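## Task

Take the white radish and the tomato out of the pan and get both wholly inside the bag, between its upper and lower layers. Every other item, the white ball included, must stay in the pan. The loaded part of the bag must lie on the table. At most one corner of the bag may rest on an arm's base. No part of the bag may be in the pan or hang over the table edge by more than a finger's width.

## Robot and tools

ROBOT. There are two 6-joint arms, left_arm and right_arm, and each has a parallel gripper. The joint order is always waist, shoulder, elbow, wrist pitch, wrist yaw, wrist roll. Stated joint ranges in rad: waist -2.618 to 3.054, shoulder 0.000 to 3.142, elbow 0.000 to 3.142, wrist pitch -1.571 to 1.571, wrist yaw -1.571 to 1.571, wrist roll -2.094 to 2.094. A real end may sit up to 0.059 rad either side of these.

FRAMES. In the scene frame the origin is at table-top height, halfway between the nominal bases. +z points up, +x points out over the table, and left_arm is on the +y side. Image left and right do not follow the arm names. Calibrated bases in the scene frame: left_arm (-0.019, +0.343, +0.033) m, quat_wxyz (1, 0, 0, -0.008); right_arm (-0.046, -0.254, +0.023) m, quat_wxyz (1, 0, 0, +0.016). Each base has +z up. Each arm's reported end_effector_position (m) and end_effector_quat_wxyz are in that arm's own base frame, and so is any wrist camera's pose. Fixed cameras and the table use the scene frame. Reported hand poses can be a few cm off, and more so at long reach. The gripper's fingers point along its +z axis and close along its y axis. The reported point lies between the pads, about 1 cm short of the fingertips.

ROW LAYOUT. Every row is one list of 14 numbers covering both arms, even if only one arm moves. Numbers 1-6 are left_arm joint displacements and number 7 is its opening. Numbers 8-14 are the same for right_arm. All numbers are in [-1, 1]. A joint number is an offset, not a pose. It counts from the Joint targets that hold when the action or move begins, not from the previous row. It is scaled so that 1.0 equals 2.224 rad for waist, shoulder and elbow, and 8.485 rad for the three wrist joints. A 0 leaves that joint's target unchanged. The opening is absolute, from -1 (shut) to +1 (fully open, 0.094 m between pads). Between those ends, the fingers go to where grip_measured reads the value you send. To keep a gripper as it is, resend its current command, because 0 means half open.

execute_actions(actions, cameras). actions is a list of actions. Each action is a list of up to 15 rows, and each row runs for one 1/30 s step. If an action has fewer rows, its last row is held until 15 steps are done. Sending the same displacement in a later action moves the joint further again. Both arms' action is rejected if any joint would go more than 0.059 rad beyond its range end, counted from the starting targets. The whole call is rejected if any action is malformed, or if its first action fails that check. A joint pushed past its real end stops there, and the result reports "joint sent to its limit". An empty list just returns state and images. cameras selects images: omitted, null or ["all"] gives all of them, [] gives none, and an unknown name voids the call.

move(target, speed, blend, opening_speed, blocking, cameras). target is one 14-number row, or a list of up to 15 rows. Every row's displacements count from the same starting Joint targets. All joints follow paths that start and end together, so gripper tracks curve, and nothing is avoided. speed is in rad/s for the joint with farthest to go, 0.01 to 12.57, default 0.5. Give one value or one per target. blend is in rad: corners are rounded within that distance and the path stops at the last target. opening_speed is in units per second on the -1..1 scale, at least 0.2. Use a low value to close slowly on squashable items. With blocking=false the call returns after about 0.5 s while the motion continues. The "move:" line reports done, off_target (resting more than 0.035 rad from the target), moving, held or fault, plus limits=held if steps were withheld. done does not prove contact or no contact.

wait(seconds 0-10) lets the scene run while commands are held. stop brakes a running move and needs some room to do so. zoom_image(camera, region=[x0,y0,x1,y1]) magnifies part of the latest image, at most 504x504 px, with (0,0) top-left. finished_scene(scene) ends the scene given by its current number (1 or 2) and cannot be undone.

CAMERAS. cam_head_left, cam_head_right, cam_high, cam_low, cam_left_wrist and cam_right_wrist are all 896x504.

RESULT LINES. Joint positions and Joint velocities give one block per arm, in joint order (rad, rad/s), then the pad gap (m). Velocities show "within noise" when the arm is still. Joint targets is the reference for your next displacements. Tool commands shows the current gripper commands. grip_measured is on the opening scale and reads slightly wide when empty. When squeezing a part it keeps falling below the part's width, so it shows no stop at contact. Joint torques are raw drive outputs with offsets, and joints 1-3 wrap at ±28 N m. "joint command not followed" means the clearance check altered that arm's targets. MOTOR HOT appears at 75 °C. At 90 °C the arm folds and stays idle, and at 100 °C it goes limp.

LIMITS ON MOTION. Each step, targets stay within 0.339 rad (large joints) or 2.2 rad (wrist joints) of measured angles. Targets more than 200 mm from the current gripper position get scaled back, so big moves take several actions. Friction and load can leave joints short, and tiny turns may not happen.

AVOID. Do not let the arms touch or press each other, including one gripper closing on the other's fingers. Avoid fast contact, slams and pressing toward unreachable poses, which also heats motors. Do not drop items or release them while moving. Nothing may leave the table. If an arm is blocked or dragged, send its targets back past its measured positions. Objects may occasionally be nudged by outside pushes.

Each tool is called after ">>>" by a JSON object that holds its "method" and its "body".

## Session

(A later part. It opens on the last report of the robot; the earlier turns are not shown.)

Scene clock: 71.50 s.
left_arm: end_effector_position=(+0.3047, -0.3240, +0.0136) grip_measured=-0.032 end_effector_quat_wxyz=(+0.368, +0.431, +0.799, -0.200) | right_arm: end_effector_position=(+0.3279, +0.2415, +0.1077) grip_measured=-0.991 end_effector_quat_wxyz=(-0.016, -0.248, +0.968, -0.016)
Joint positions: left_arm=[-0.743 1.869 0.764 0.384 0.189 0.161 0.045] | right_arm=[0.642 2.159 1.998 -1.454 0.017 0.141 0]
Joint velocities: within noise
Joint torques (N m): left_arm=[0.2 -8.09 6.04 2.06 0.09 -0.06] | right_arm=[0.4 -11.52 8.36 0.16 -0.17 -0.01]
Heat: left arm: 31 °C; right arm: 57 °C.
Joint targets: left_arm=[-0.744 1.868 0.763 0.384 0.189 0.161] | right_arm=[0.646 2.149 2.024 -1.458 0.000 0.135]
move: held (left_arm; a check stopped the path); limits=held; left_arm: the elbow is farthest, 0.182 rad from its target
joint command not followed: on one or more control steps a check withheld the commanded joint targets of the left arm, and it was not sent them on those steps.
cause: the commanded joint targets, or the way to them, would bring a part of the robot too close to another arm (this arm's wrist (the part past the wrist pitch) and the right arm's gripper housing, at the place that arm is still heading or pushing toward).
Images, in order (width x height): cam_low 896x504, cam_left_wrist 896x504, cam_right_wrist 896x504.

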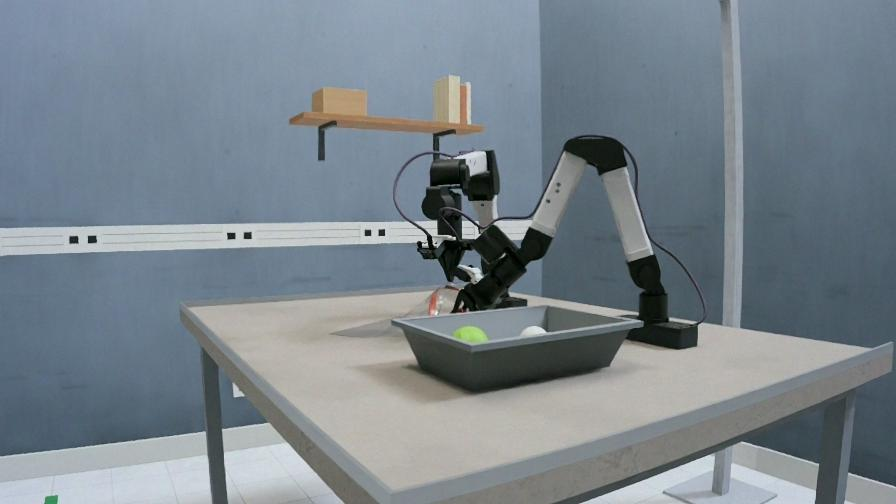

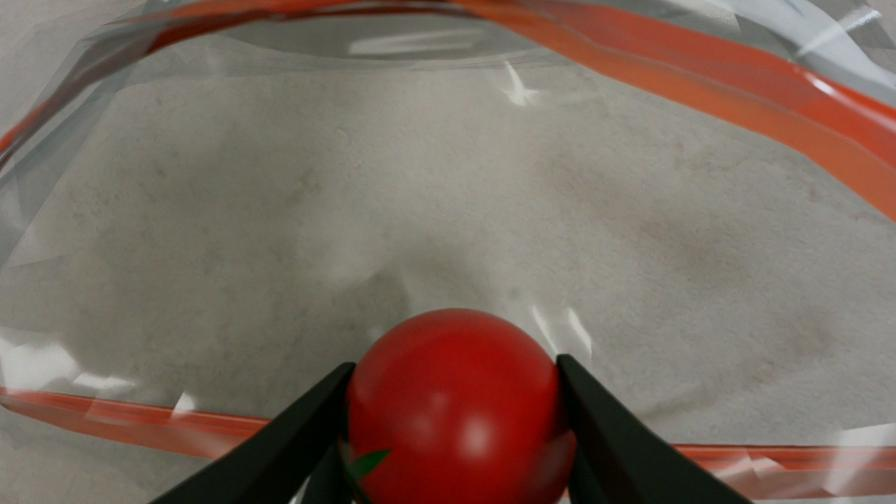

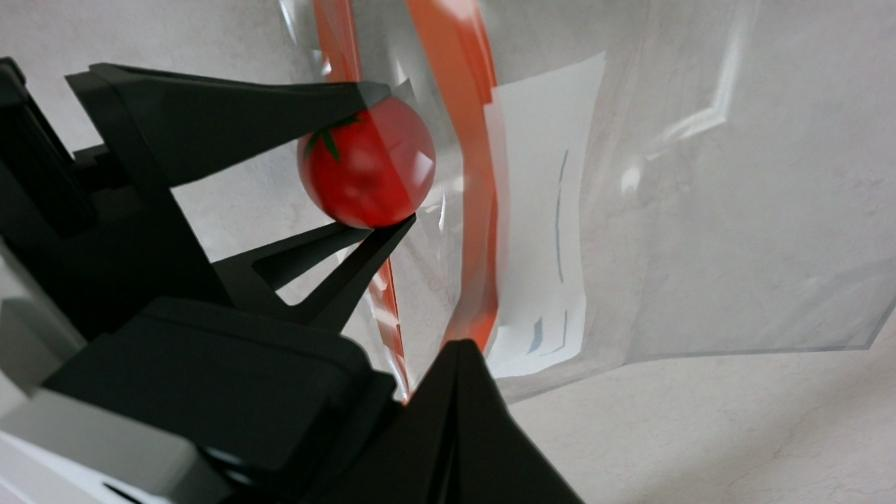

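>>> {"method": "move", "body": {"target": [0,0,0,0,0,0,-0.2,-0.1542,-0.06,-0.1659,0.0304,-0.0707,-0.0395,-1], "speed": 0.2, "cameras": ["cam_left_wrist","cam_right_wrist","cam_low","cam_head_right","cam_high"]}}

>>> {"method": "zoom_image", "body": {"camera": "cam_low", "region": [360, 180, 560, 340]}}

Scene clock: 75.73 s.
left_arm: end_effector_position=(+0.3047, -0.3240, +0.0136) grip_measured=-0.032 end_effector_quat_wxyz=(+0.368, +0.431, +0.799, -0.200) | right_arm: end_effector_position=(+0.3375, +0.2066, +0.0858) grip_measured=-0.991 end_effector_quat_wxyz=(-0.040, -0.229, +0.929, +0.287)
Joint positions: left_arm=[-0.743 1.869 0.764 0.384 0.189 0.161 0.045] | right_arm=[0.306 2.07 1.66 -1.211 -0.586 -0.191 0]
Joint velocities: within noise
Joint torques (N m): left_arm=[0.18 -8.14 6.02 2.06 0.1 -0.04] | right_arm=[-0.34 -14.75 5.48 0.32 -0.48 -0.12]
Heat: left arm: 31 °C; right arm: 57 °C.
Joint targets: left_arm=[-0.744 1.868 0.763 0.384 0.189 0.161] | right_arm=[0.303 2.016 1.655 -1.200 -0.600 -0.200]
move: off_target (right_arm); right_arm: the shoulder is farthest, 0.054 rad from its target
Images, in order (width x height): cam_head_right 896x504, cam_high 896x504, cam_low 896x504, cam_left_wrist 896x504, cam_right_wrist 896x504.

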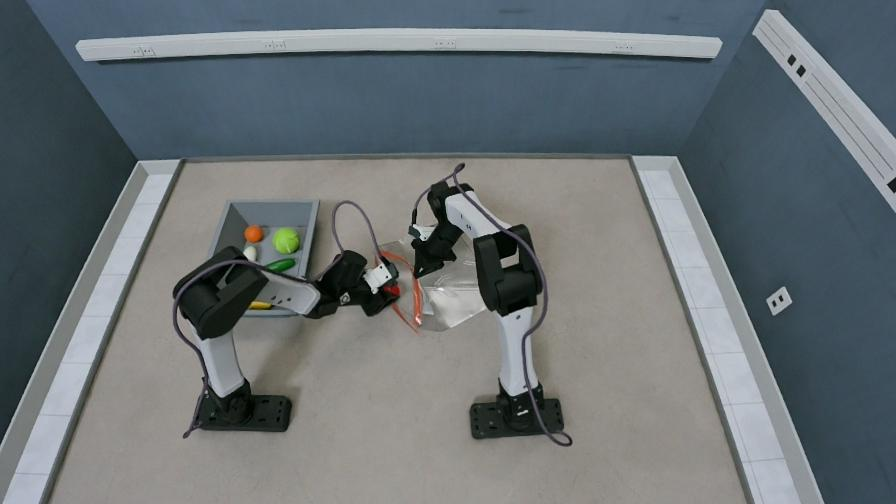

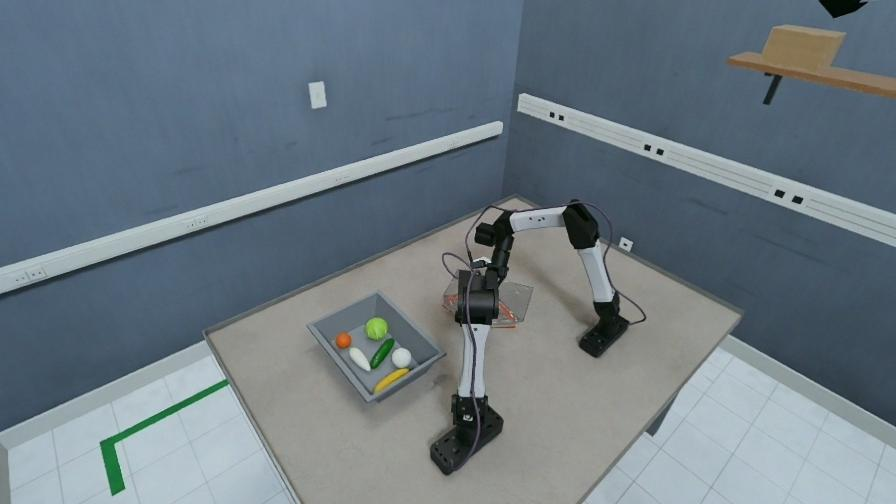

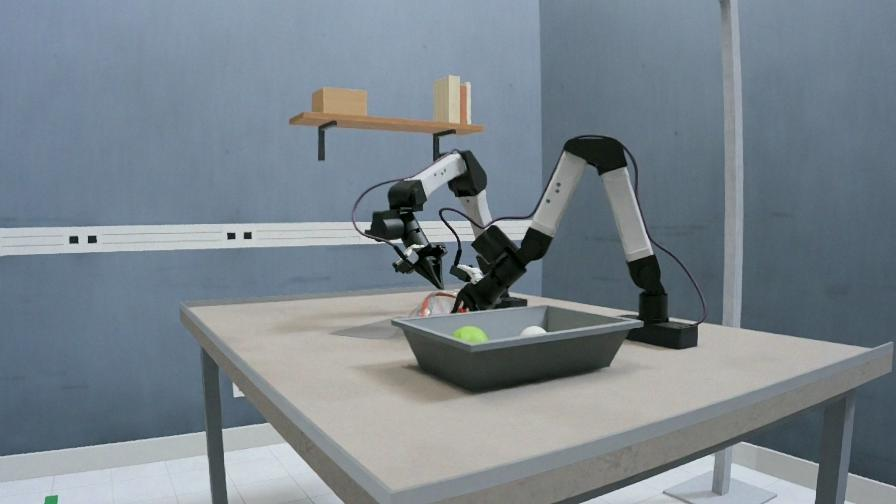

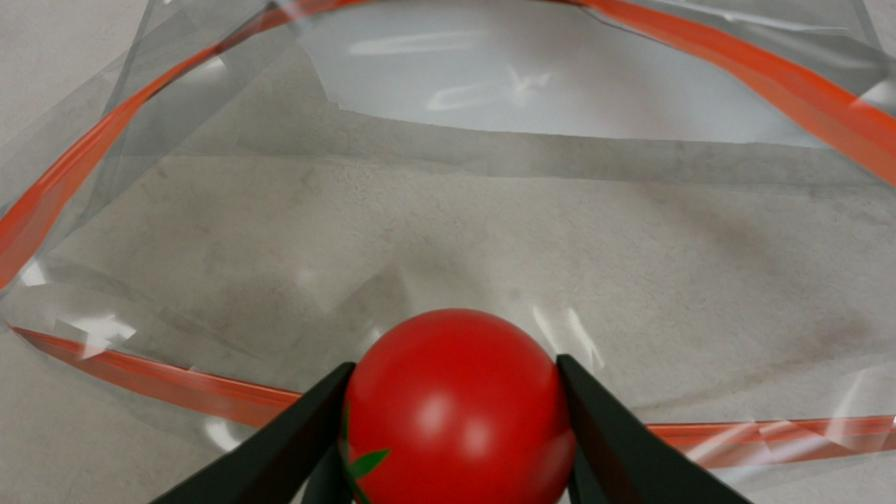

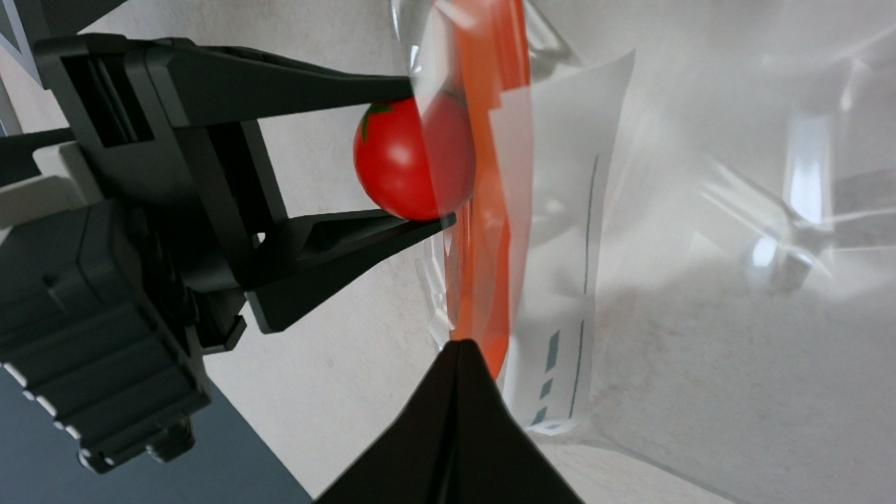

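Scaled by 2.520 from the camera's 896x504 image, which has a finer 1280x720 frame.

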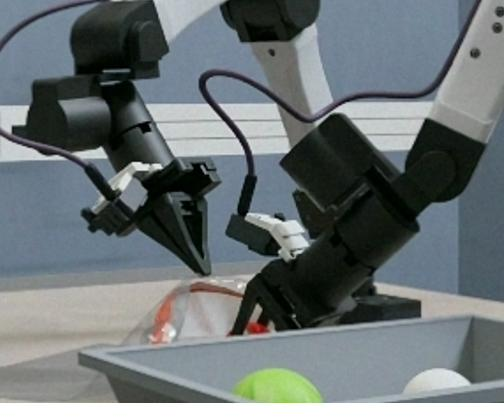

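>>> {"method": "move", "body": {"target": [-0.0108,0.0751,0.1205,-0.009,-0.0032,-0.0027,-0.2,0,0,0,0,0,0,-1], "speed": 0.12, "cameras": ["cam_left_wrist","cam_right_wrist","cam_low"]}}

>>> {"method": "zoom_image", "body": {"camera": "cam_low", "region": [360, 180, 560, 340]}}

Scene clock: 78.77 s.
left_arm: end_effector_position=(+0.3437, -0.3685, +0.0237) grip_measured=-0.032 end_effector_quat_wxyz=(+0.383, +0.430, +0.791, -0.206) | right_arm: end_effector_position=(+0.3400, +0.2050, +0.0857) grip_measured=-0.991 end_effector_quat_wxyz=(-0.037, -0.227, +0.930, +0.287)
Joint positions: left_arm=[-0.759 2.012 1.006 0.322 0.181 0.152 0.045] | right_arm=[0.301 2.07 1.66 -1.204 -0.586 -0.192 0]
Joint velocities: within noise
Joint torques (N m): left_arm=[-0.51 -7.95 9.11 1.97 -0.1 -0.19] | right_arm=[0.25 -14.76 5.48 0.26 -0.45 -0.07]
Heat: left arm: 32 °C; right arm: 57 °C.
Joint targets: left_arm=[-0.768 2.035 1.031 0.308 0.162 0.138] | right_arm=[0.303 2.016 1.655 -1.200 -0.600 -0.200]
move: off_target (right_arm); right_arm: the shoulder is farthest, 0.054 rad from its target
Images, in order (width x height): cam_low 896x504, cam_left_wrist 896x504, cam_right_wrist 896x504.

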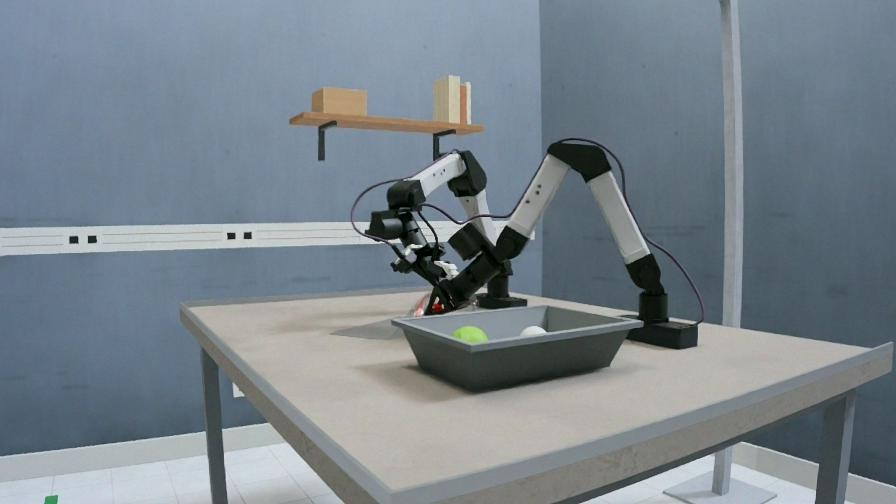

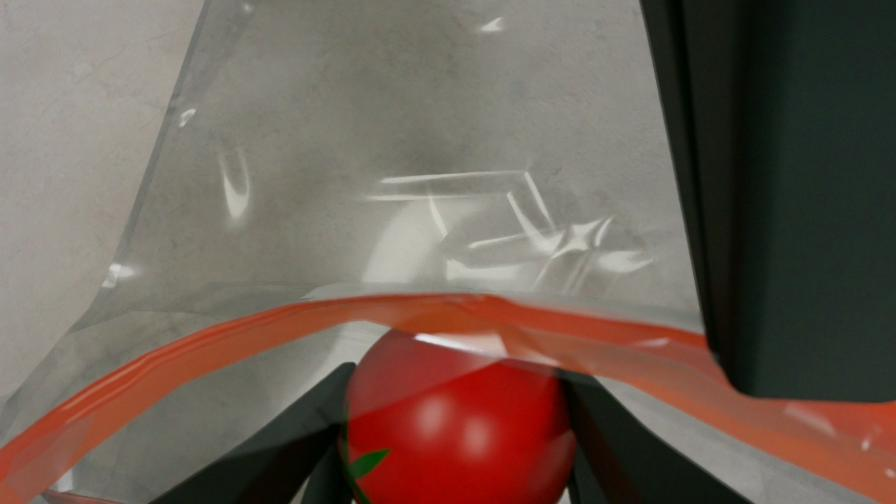

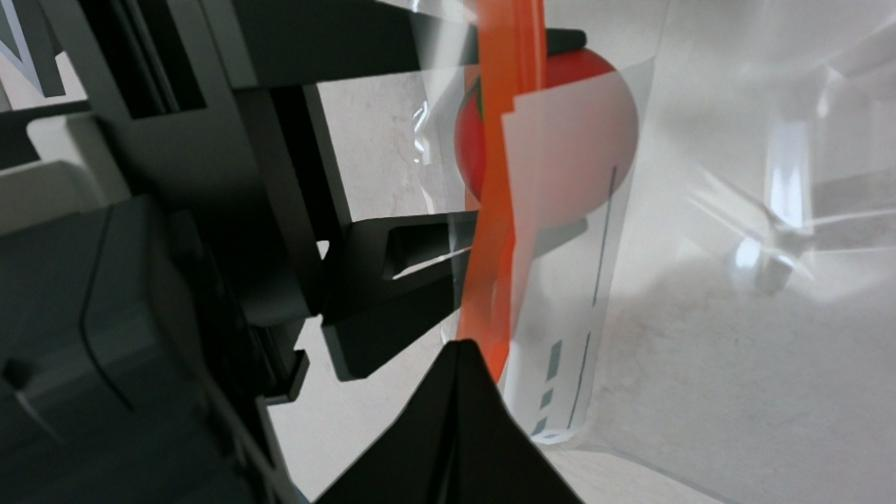

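Scaled by 2.520 from the camera's 896x504 image, which has a finer 1280x720 frame.

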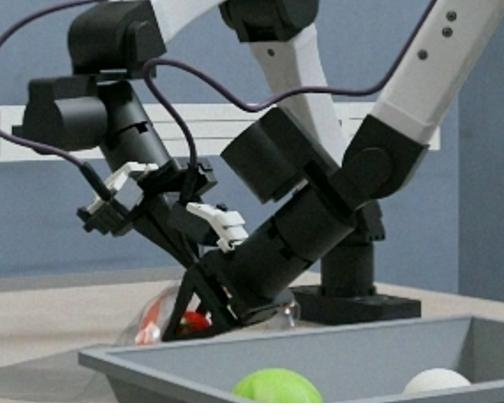

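>>> {"method": "move", "body": {"target": [[0,0.0247,0,0.004,0,0,-0.2,0,0,0,0,0,0,-1],[0,0.0247,0,0.004,0,0,0.25,0,0,0,0,0,0,-1]], "speed": 0.1, "opening_speed": 0.5, "cameras": ["cam_left_wrist","cam_right_wrist","cam_low"]}}

Scene clock: 81.07 s.
left_arm: end_effector_position=(+0.3452, -0.3702, +0.0095) grip_measured=+0.248 end_effector_quat_wxyz=(+0.380, +0.430, +0.793, -0.205) | right_arm: end_effector_position=(+0.3423, +0.2000, +0.0820) grip_measured=-0.991 end_effector_quat_wxyz=(-0.034, -0.227, +0.934, +0.274)
Joint positions: left_arm=[-0.759 2.058 1.01 0.356 0.181 0.15 0.059] | right_arm=[0.297 2.07 1.655 -1.197 -0.557 -0.192 0]
Joint velocities: within noise
Joint torques (N m): left_arm=[-0.47 -7.46 8.5 1.93 -0.08 -0.16] | right_arm=[0.57 -14.75 5.86 0.19 -0.71 -0.07]
Heat: left arm: 32 °C; right arm: 57 °C.
Joint targets: left_arm=[-0.768 2.090 1.031 0.342 0.162 0.138] | right_arm=[0.303 2.016 1.655 -1.199 -0.600 -0.200]
move: off_target (right_arm); right_arm: the shoulder is farthest, 0.054 rad from its target
Images, in order (width x height): cam_low 896x504, cam_left_wrist 896x504, cam_right_wrist 896x504.

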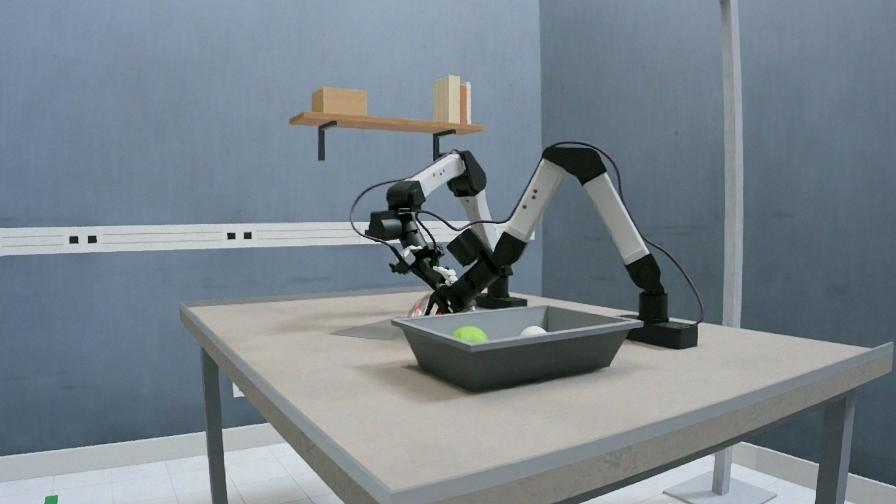

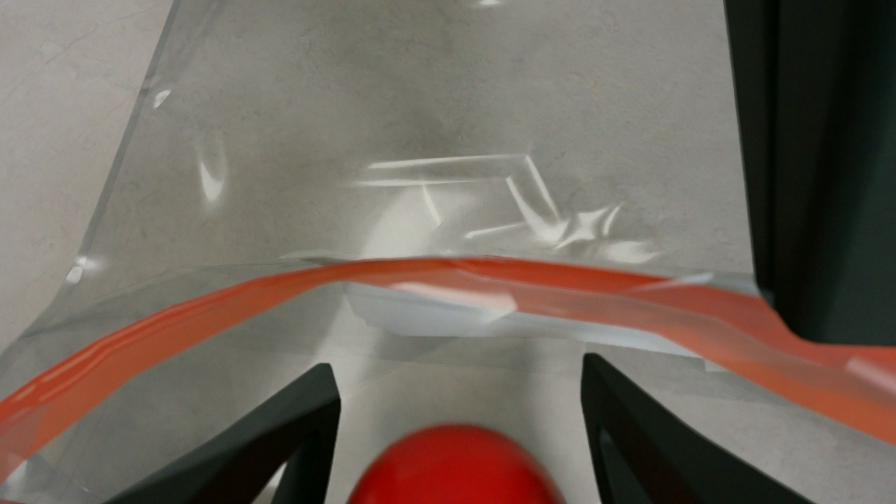

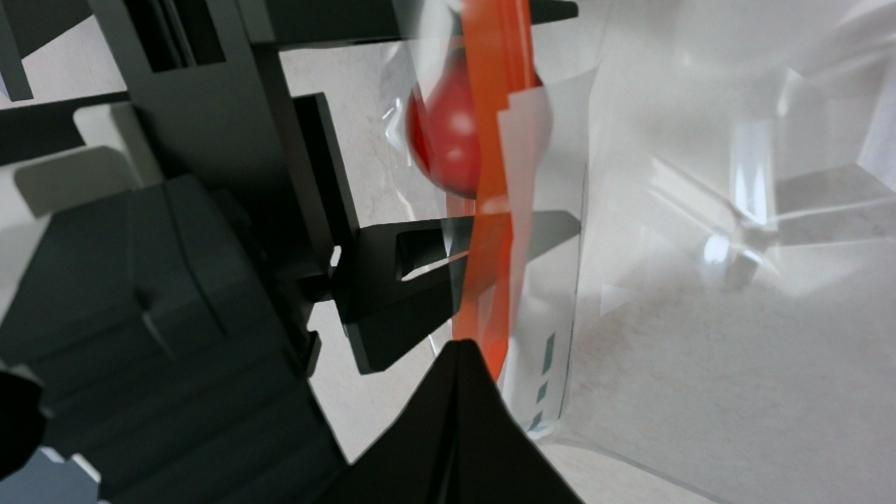

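>>> {"method": "wait", "body": {"seconds": 0.5, "cameras": ["cam_left_wrist","cam_right_wrist"]}}

Scene clock: 82.40 s.
left_arm: end_effector_position=(+0.3452, -0.3702, +0.0095) grip_measured=+0.248 end_effector_quat_wxyz=(+0.380, +0.430, +0.793, -0.205) | right_arm: end_effector_position=(+0.3423, +0.2000, +0.0820) grip_measured=-0.991 end_effector_quat_wxyz=(-0.034, -0.227, +0.934, +0.274)
Joint positions: left_arm=[-0.759 2.058 1.01 0.356 0.181 0.15 0.059] | right_arm=[0.297 2.07 1.655 -1.197 -0.557 -0.192 0]
Joint velocities: within noise
Joint torques (N m): left_arm=[-0.44 -7.42 8.51 1.93 -0.09 -0.16] | right_arm=[0.58 -14.76 5.86 0.19 -0.71 -0.07]
Heat: left arm: 32 °C; right arm: 57 °C.
Joint targets: left_arm=[-0.768 2.090 1.031 0.342 0.162 0.138] | right_arm=[0.303 2.016 1.655 -1.199 -0.600 -0.200]
Tool commands: left_gripper/opening=+0.25 right_gripper/opening=-1.0
wait: 0.50 s; at rest from the start
Images, in order (width x height): cam_left_wrist 896x504, cam_right_wrist 896x504.

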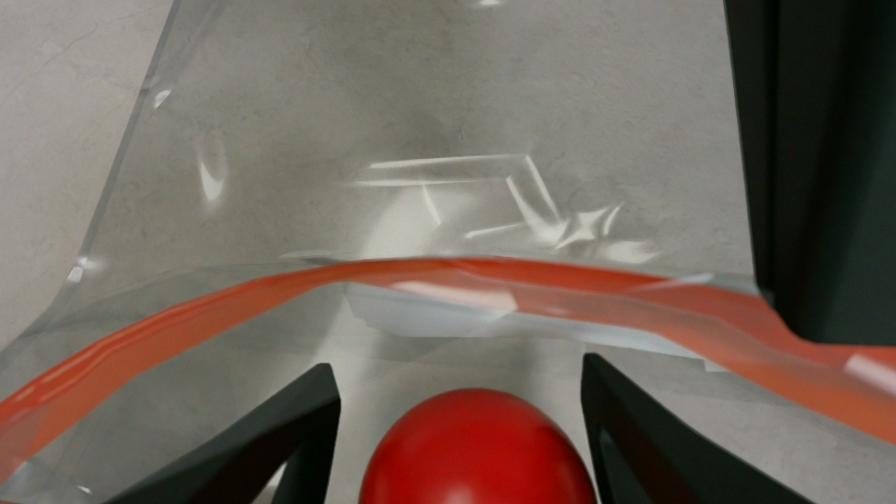

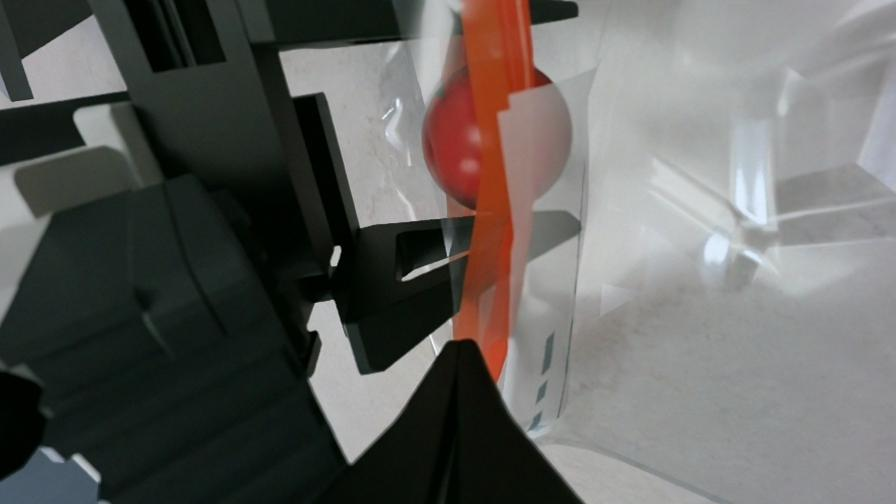

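>>> {"method": "move", "body": {"target": [[0,0,0,0,0,0,0.45,0,0,0,0,0,0,-1],[0.0108,-0.0998,-0.1205,0.005,0.0032,0.0027,0.45,0,0,0,0,0,0,-1],[0.0598,-0.3552,-0.2046,-0.0388,0.0118,0.0106,0.45,0,0,0,0,0,0,-1]], "speed": 0.25, "opening_speed": 0.5, "cameras": ["cam_left_wrist","cam_right_wrist","cam_low"]}}

Scene clock: 87.50 s.
left_arm: end_effector_position=(+0.2642, -0.2495, +0.0967) grip_measured=+0.448 end_effector_quat_wxyz=(+0.387, +0.421, +0.796, -0.198) | right_arm: end_effector_position=(+0.3410, +0.2043, +0.0852) grip_measured=-0.991 end_effector_quat_wxyz=(-0.034, -0.227, +0.930, +0.288)
Joint positions: left_arm=[-0.641 1.315 0.589 0.029 0.247 0.215 0.068] | right_arm=[0.298 2.069 1.655 -1.197 -0.588 -0.192 0]
Joint velocities: within noise
Joint torques (N m): left_arm=[0.72 -5.61 6.42 1.91 0.26 0.05] | right_arm=[0.53 -14.64 5.86 0.19 -0.44 -0.07]
Heat: left arm: 32 °C; right arm: 58 °C.
Joint targets: left_arm=[-0.635 1.300 0.576 0.012 0.262 0.228] | right_arm=[0.303 2.016 1.655 -1.199 -0.600 -0.200]
move: off_target (right_arm); right_arm: the shoulder is farthest, 0.053 rad from its target
Images, in order (width x height): cam_low 896x504, cam_left_wrist 896x504, cam_right_wrist 896x504.

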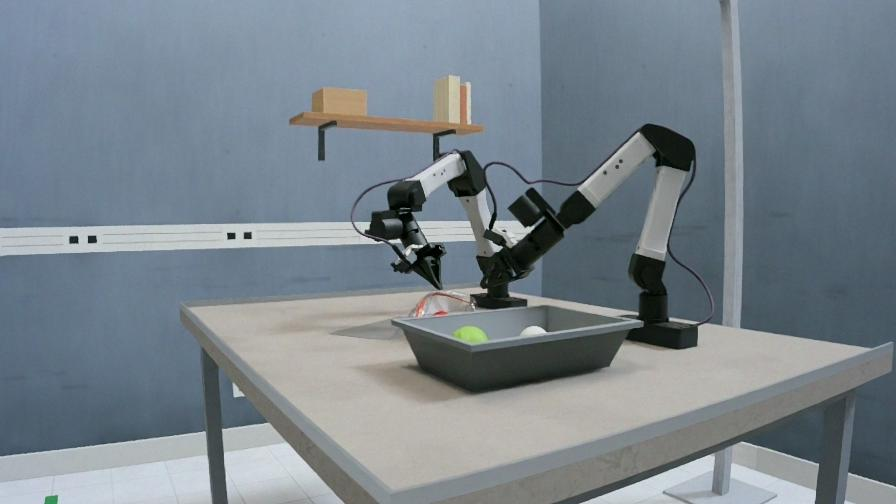

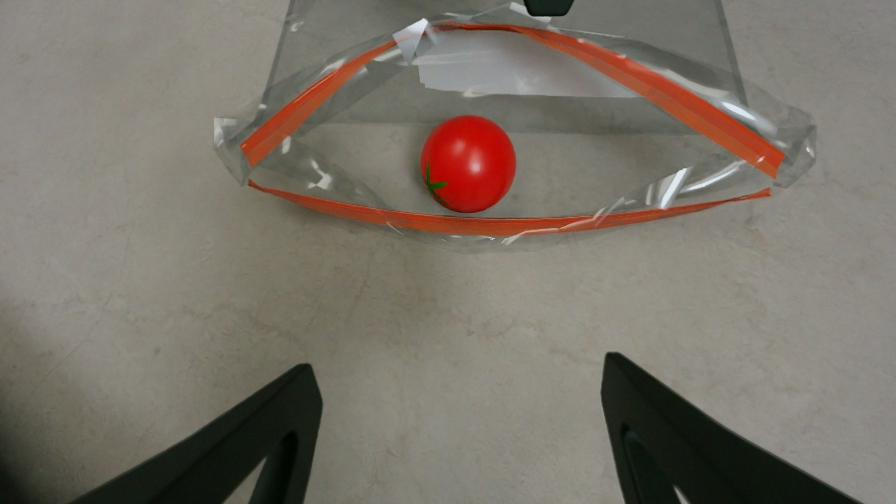

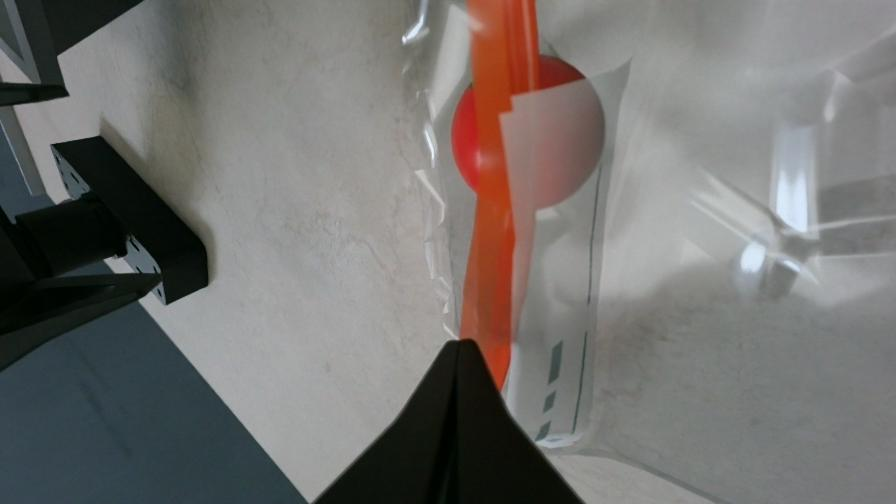

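>>> {"method": "move", "body": {"target": [[0,0,0,0,0,0,-0.97,0,0,0,0,0,0,-1],[-0.049,0.2554,0.0841,0.0438,-0.0086,-0.0079,-0.97,0,0,0,0,0,0,-1],[-0.0598,0.3485,0.2046,0.0381,-0.0118,-0.0106,-0.97,0,0,0,0,0,0,-1]], "speed": [0.3,0.3,0.15], "cameras": ["cam_left_wrist","cam_right_wrist","cam_low"]}}

Scene clock: 92.53 s.
left_arm: end_effector_position=(+0.3440, -0.3696, +0.0114) grip_measured=-0.966 end_effector_quat_wxyz=(+0.380, +0.432, +0.792, -0.205) | right_arm: end_effector_position=(+0.3427, +0.2017, +0.0838) grip_measured=-0.991 end_effector_quat_wxyz=(-0.032, -0.227, +0.932, +0.281)
Joint positions: left_arm=[-0.759 2.049 1.006 0.353 0.183 0.153 0.002] | right_arm=[0.295 2.069 1.655 -1.194 -0.573 -0.192 0]
Joint velocities: within noise
Joint torques (N m): left_arm=[-0.44 -7.88 9.02 1.94 -0.1 -0.19] | right_arm=[0.77 -14.64 5.87 0.17 -0.57 -0.06]
Heat: left arm: 32 °C; right arm: 59 °C.
Joint targets: left_arm=[-0.768 2.075 1.031 0.336 0.163 0.138] | right_arm=[0.303 2.016 1.655 -1.200 -0.600 -0.200]
move: off_target (right_arm); right_arm: the shoulder is farthest, 0.053 rad from its target
Images, in order (width x height): cam_low 896x504, cam_left_wrist 896x504, cam_right_wrist 896x504.

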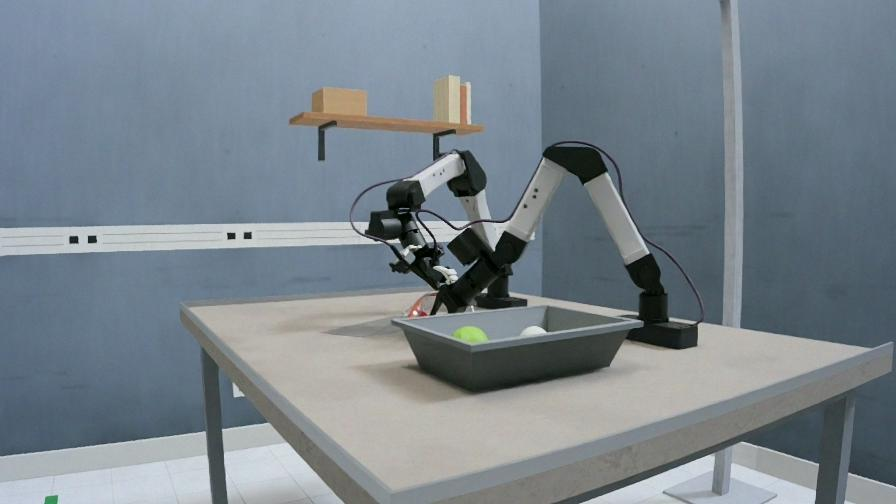

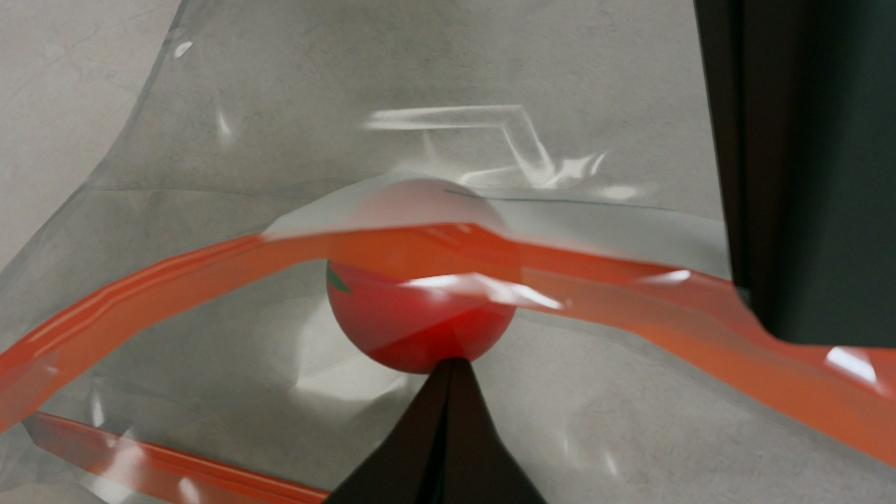

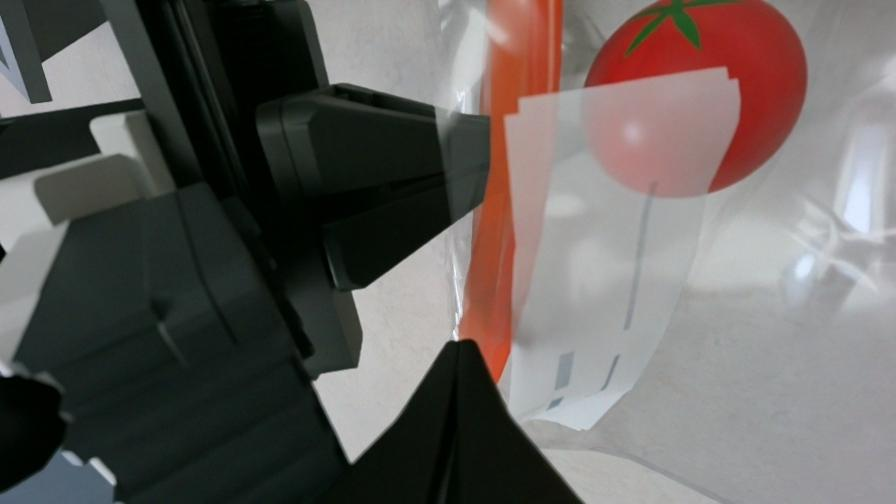

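>>> {"method": "move", "body": {"target": [[0.0108,-0.0931,-0.1205,0.0057,0.0031,0.0027,-0.97,0,0,0,0,0,0,-1],[0.0598,-0.3485,-0.2046,-0.0381,0.0117,0.0106,-0.97,0,0,0,0,0,0,-1],[0.2104,-0.2136,0.121,-0.1457,-0.0192,-0.0045,-0.97,0,0,0,0,0,0,-1]], "speed": [0.25,0.5,0.7], "blend": 0.05, "cameras": []}}

>>> {"method": "move", "body": {"target": [0.2249,0.2199,0.3008,-0.0649,0,-0.0023,0.2,0,0,0,0,0,0,-1], "speed": 0.7, "cameras": ["cam_left_wrist","cam_right_wrist","cam_high"]}}

Scene clock: 97.73 s.
left_arm: end_effector_position=(+0.3489, -0.1116, +0.1336) grip_measured=-0.966 end_effector_quat_wxyz=(+0.188, +0.203, +0.960, -0.026) | right_arm: end_effector_position=(+0.3421, +0.2037, +0.0852) grip_measured=-0.991 end_effector_quat_wxyz=(-0.032, -0.226, +0.930, +0.288)
Joint positions: left_arm=[-0.302 1.582 1.279 -0.886 0.015 0.112 0.002] | right_arm=[0.295 2.069 1.655 -1.194 -0.588 -0.192 0]
Joint velocities: within noise
Joint torques (N m): left_arm=[0.4 -5.44 9.8 1.13 -0.13 -0.16] | right_arm=[0.77 -14.65 5.87 0.16 -0.44 -0.07]
Heat: left arm: 32 °C; right arm: 60 °C.
Joint targets: left_arm=[-0.300 1.600 1.300 -0.901 -0.001 0.099] | right_arm=[0.303 2.016 1.655 -1.200 -0.600 -0.200]
move: off_target (right_arm); right_arm: the shoulder is farthest, 0.053 rad from its target
No camera images: "cameras" was empty.

Scene clock: 99.50 s.
left_arm: end_effector_position=(+0.3912, +0.0803, +0.1288) grip_measured=+0.198 end_effector_quat_wxyz=(+0.005, -0.057, +0.998, -0.004) | right_arm: end_effector_position=(+0.3421, +0.2038, +0.0852) grip_measured=-0.991 end_effector_quat_wxyz=(-0.032, -0.226, +0.930, +0.288)
Joint positions: left_arm=[0.207 2.071 1.948 -1.439 0.009 0.092 0.056] | right_arm=[0.295 2.069 1.655 -1.194 -0.588 -0.192 0]
Joint velocities: within noise
Joint torques (N m): left_arm=[-0.29 -9.01 8.98 0.3 -0.07 -0.16] | right_arm=[0.75 -14.65 5.87 0.17 -0.44 -0.07]
Heat: left arm: 32 °C; right arm: 61 °C.
Joint targets: left_arm=[0.200 2.089 1.969 -1.451 0.000 0.080] | right_arm=[0.303 2.016 1.655 -1.200 -0.600 -0.200]
move: off_target (right_arm); right_arm: the shoulder is farthest, 0.053 rad from its target
Images, in order (width x height): cam_high 896x504, cam_left_wrist 896x504, cam_right_wrist 896x504.

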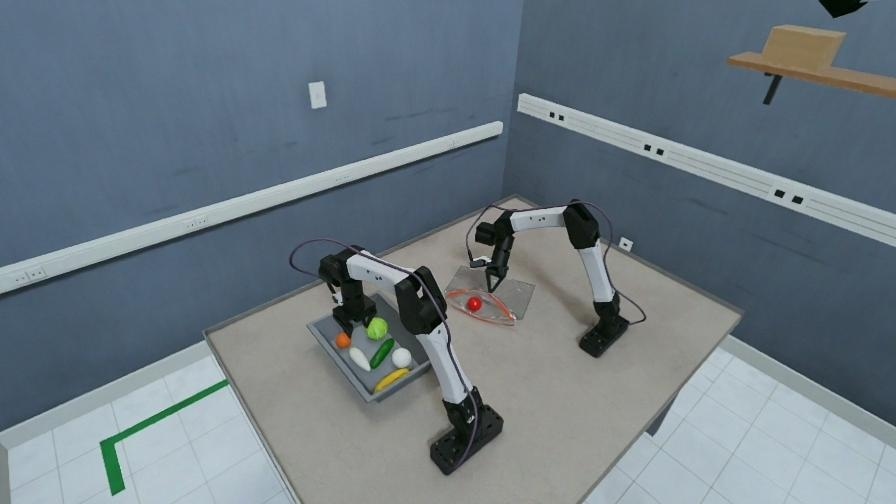

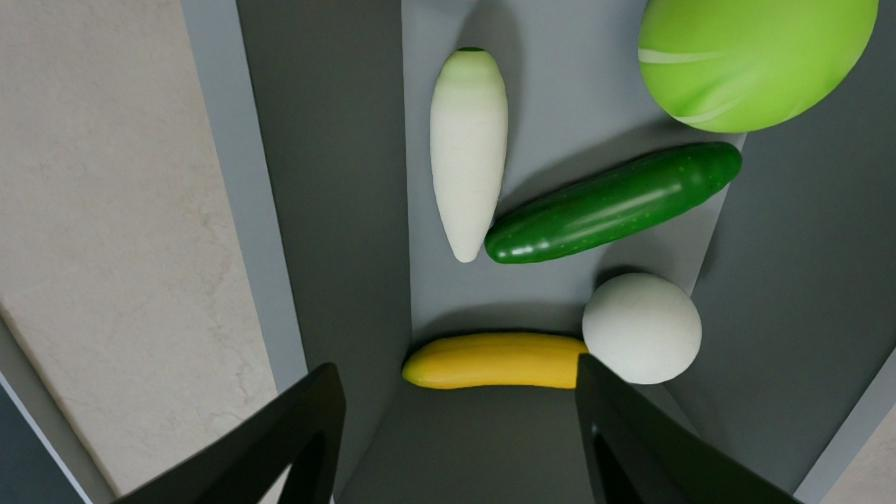

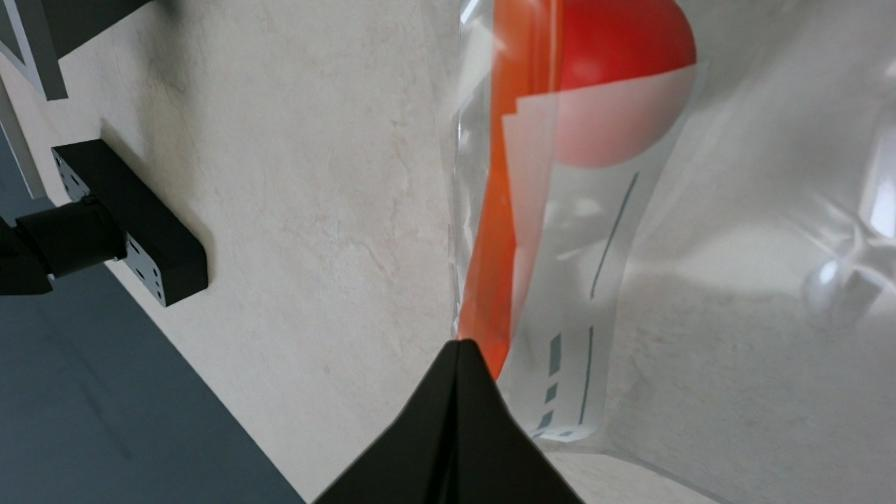

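>>> {"method": "move", "body": {"target": [-0.005,0.023,-0.1133,0.0357,0,0,0.2,0,0,0,0,0,0,-1], "speed": 0.3, "cameras": ["cam_left_wrist"]}}

Scene clock: 101.60 s.
left_arm: end_effector_position=(+0.4041, +0.0785, +0.0534) grip_measured=+0.198 end_effector_quat_wxyz=(+0.009, -0.052, +0.999, -0.003) | right_arm: end_effector_position=(+0.3421, +0.2038, +0.0852) grip_measured=-0.991 end_effector_quat_wxyz=(-0.032, -0.226, +0.930, +0.288)
Joint positions: left_arm=[0.196 2.123 1.727 -1.159 0.009 0.092 0.056] | right_arm=[0.295 2.069 1.655 -1.194 -0.588 -0.192 0]
Joint velocities: within noise
Joint torques (N m): left_arm=[-0.29 -9.47 6 0.56 -0.07 -0.15] | right_arm=[0.76 -14.63 5.87 0.17 -0.43 -0.07]
Heat: left arm: 32 °C; right arm: 61 °C.
Joint targets: left_arm=[0.189 2.140 1.717 -1.148 0.000 0.080] | right_arm=[0.303 2.016 1.655 -1.200 -0.600 -0.200]
move: off_target (right_arm); right_arm: the shoulder is farthest, 0.053 rad from its target
Images, in order (width x height): cam_left_wrist 896x504.

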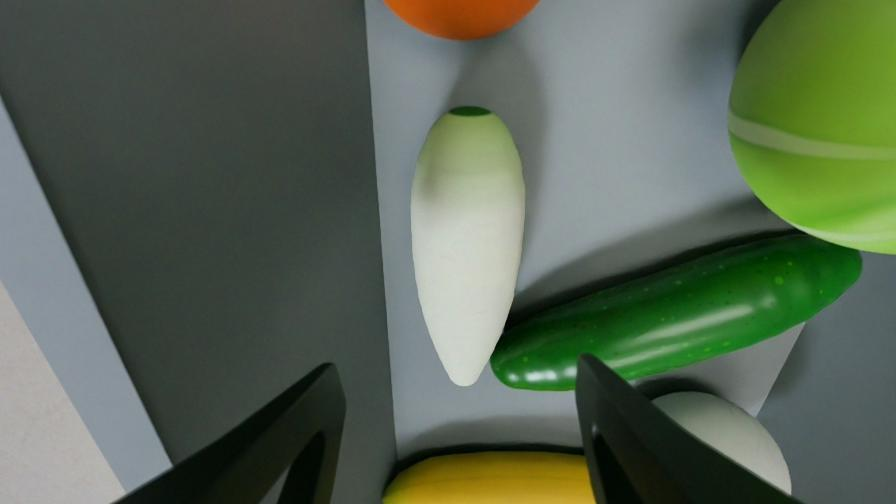

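>>> {"method": "move", "body": {"target": [[0,0.0391,-0.045,0.022,0,0,0.2,0,0,0,0,0,0,-1],[0,0.0391,-0.045,0.022,0,0,-0.7,0,0,0,0,0,0,-1]], "speed": 0.15, "opening_speed": 0.4, "cameras": ["cam_left_wrist"]}}

Scene clock: 106.27 s.
left_arm: end_effector_position=(+0.4120, +0.0801, -0.0038) grip_measured=-0.366 end_effector_quat_wxyz=(+0.011, -0.052, +0.999, -0.003) | right_arm: end_effector_position=(+0.3421, +0.2038, +0.0852) grip_measured=-0.991 end_effector_quat_wxyz=(-0.032, -0.226, +0.930, +0.288)
Joint positions: left_arm=[0.196 2.207 1.627 -0.971 0.009 0.092 0.03] | right_arm=[0.295 2.069 1.655 -1.194 -0.588 -0.192 0]
Joint velocities: within noise
Joint torques (N m): left_arm=[-0.27 -9.61 5.67 0.55 -0.07 -0.16] | right_arm=[0.77 -14.65 5.89 0.17 -0.44 -0.07]
Heat: left arm: 33 °C; right arm: 62 °C.
Joint targets: left_arm=[0.189 2.227 1.617 -0.962 0.000 0.080] | right_arm=[0.303 2.016 1.655 -1.200 -0.600 -0.200]
move: off_target (right_arm); right_arm: the shoulder is farthest, 0.053 rad from its target
Images, in order (width x height): cam_left_wrist 896x504.

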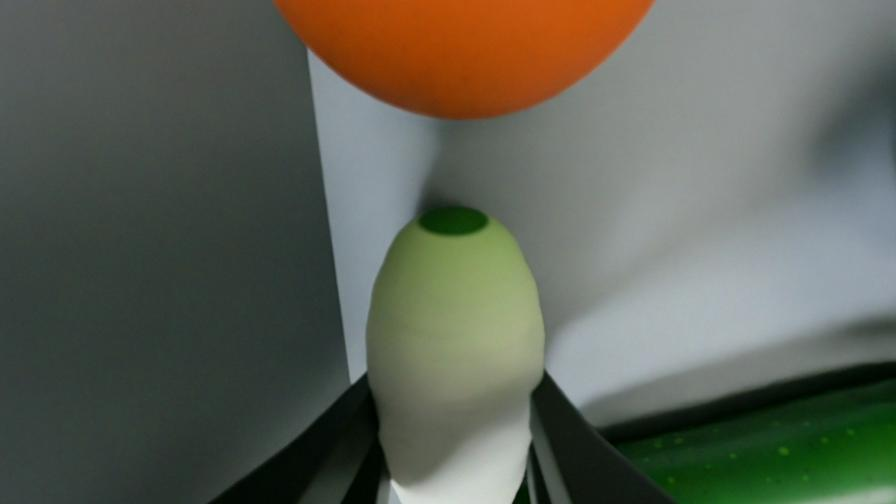

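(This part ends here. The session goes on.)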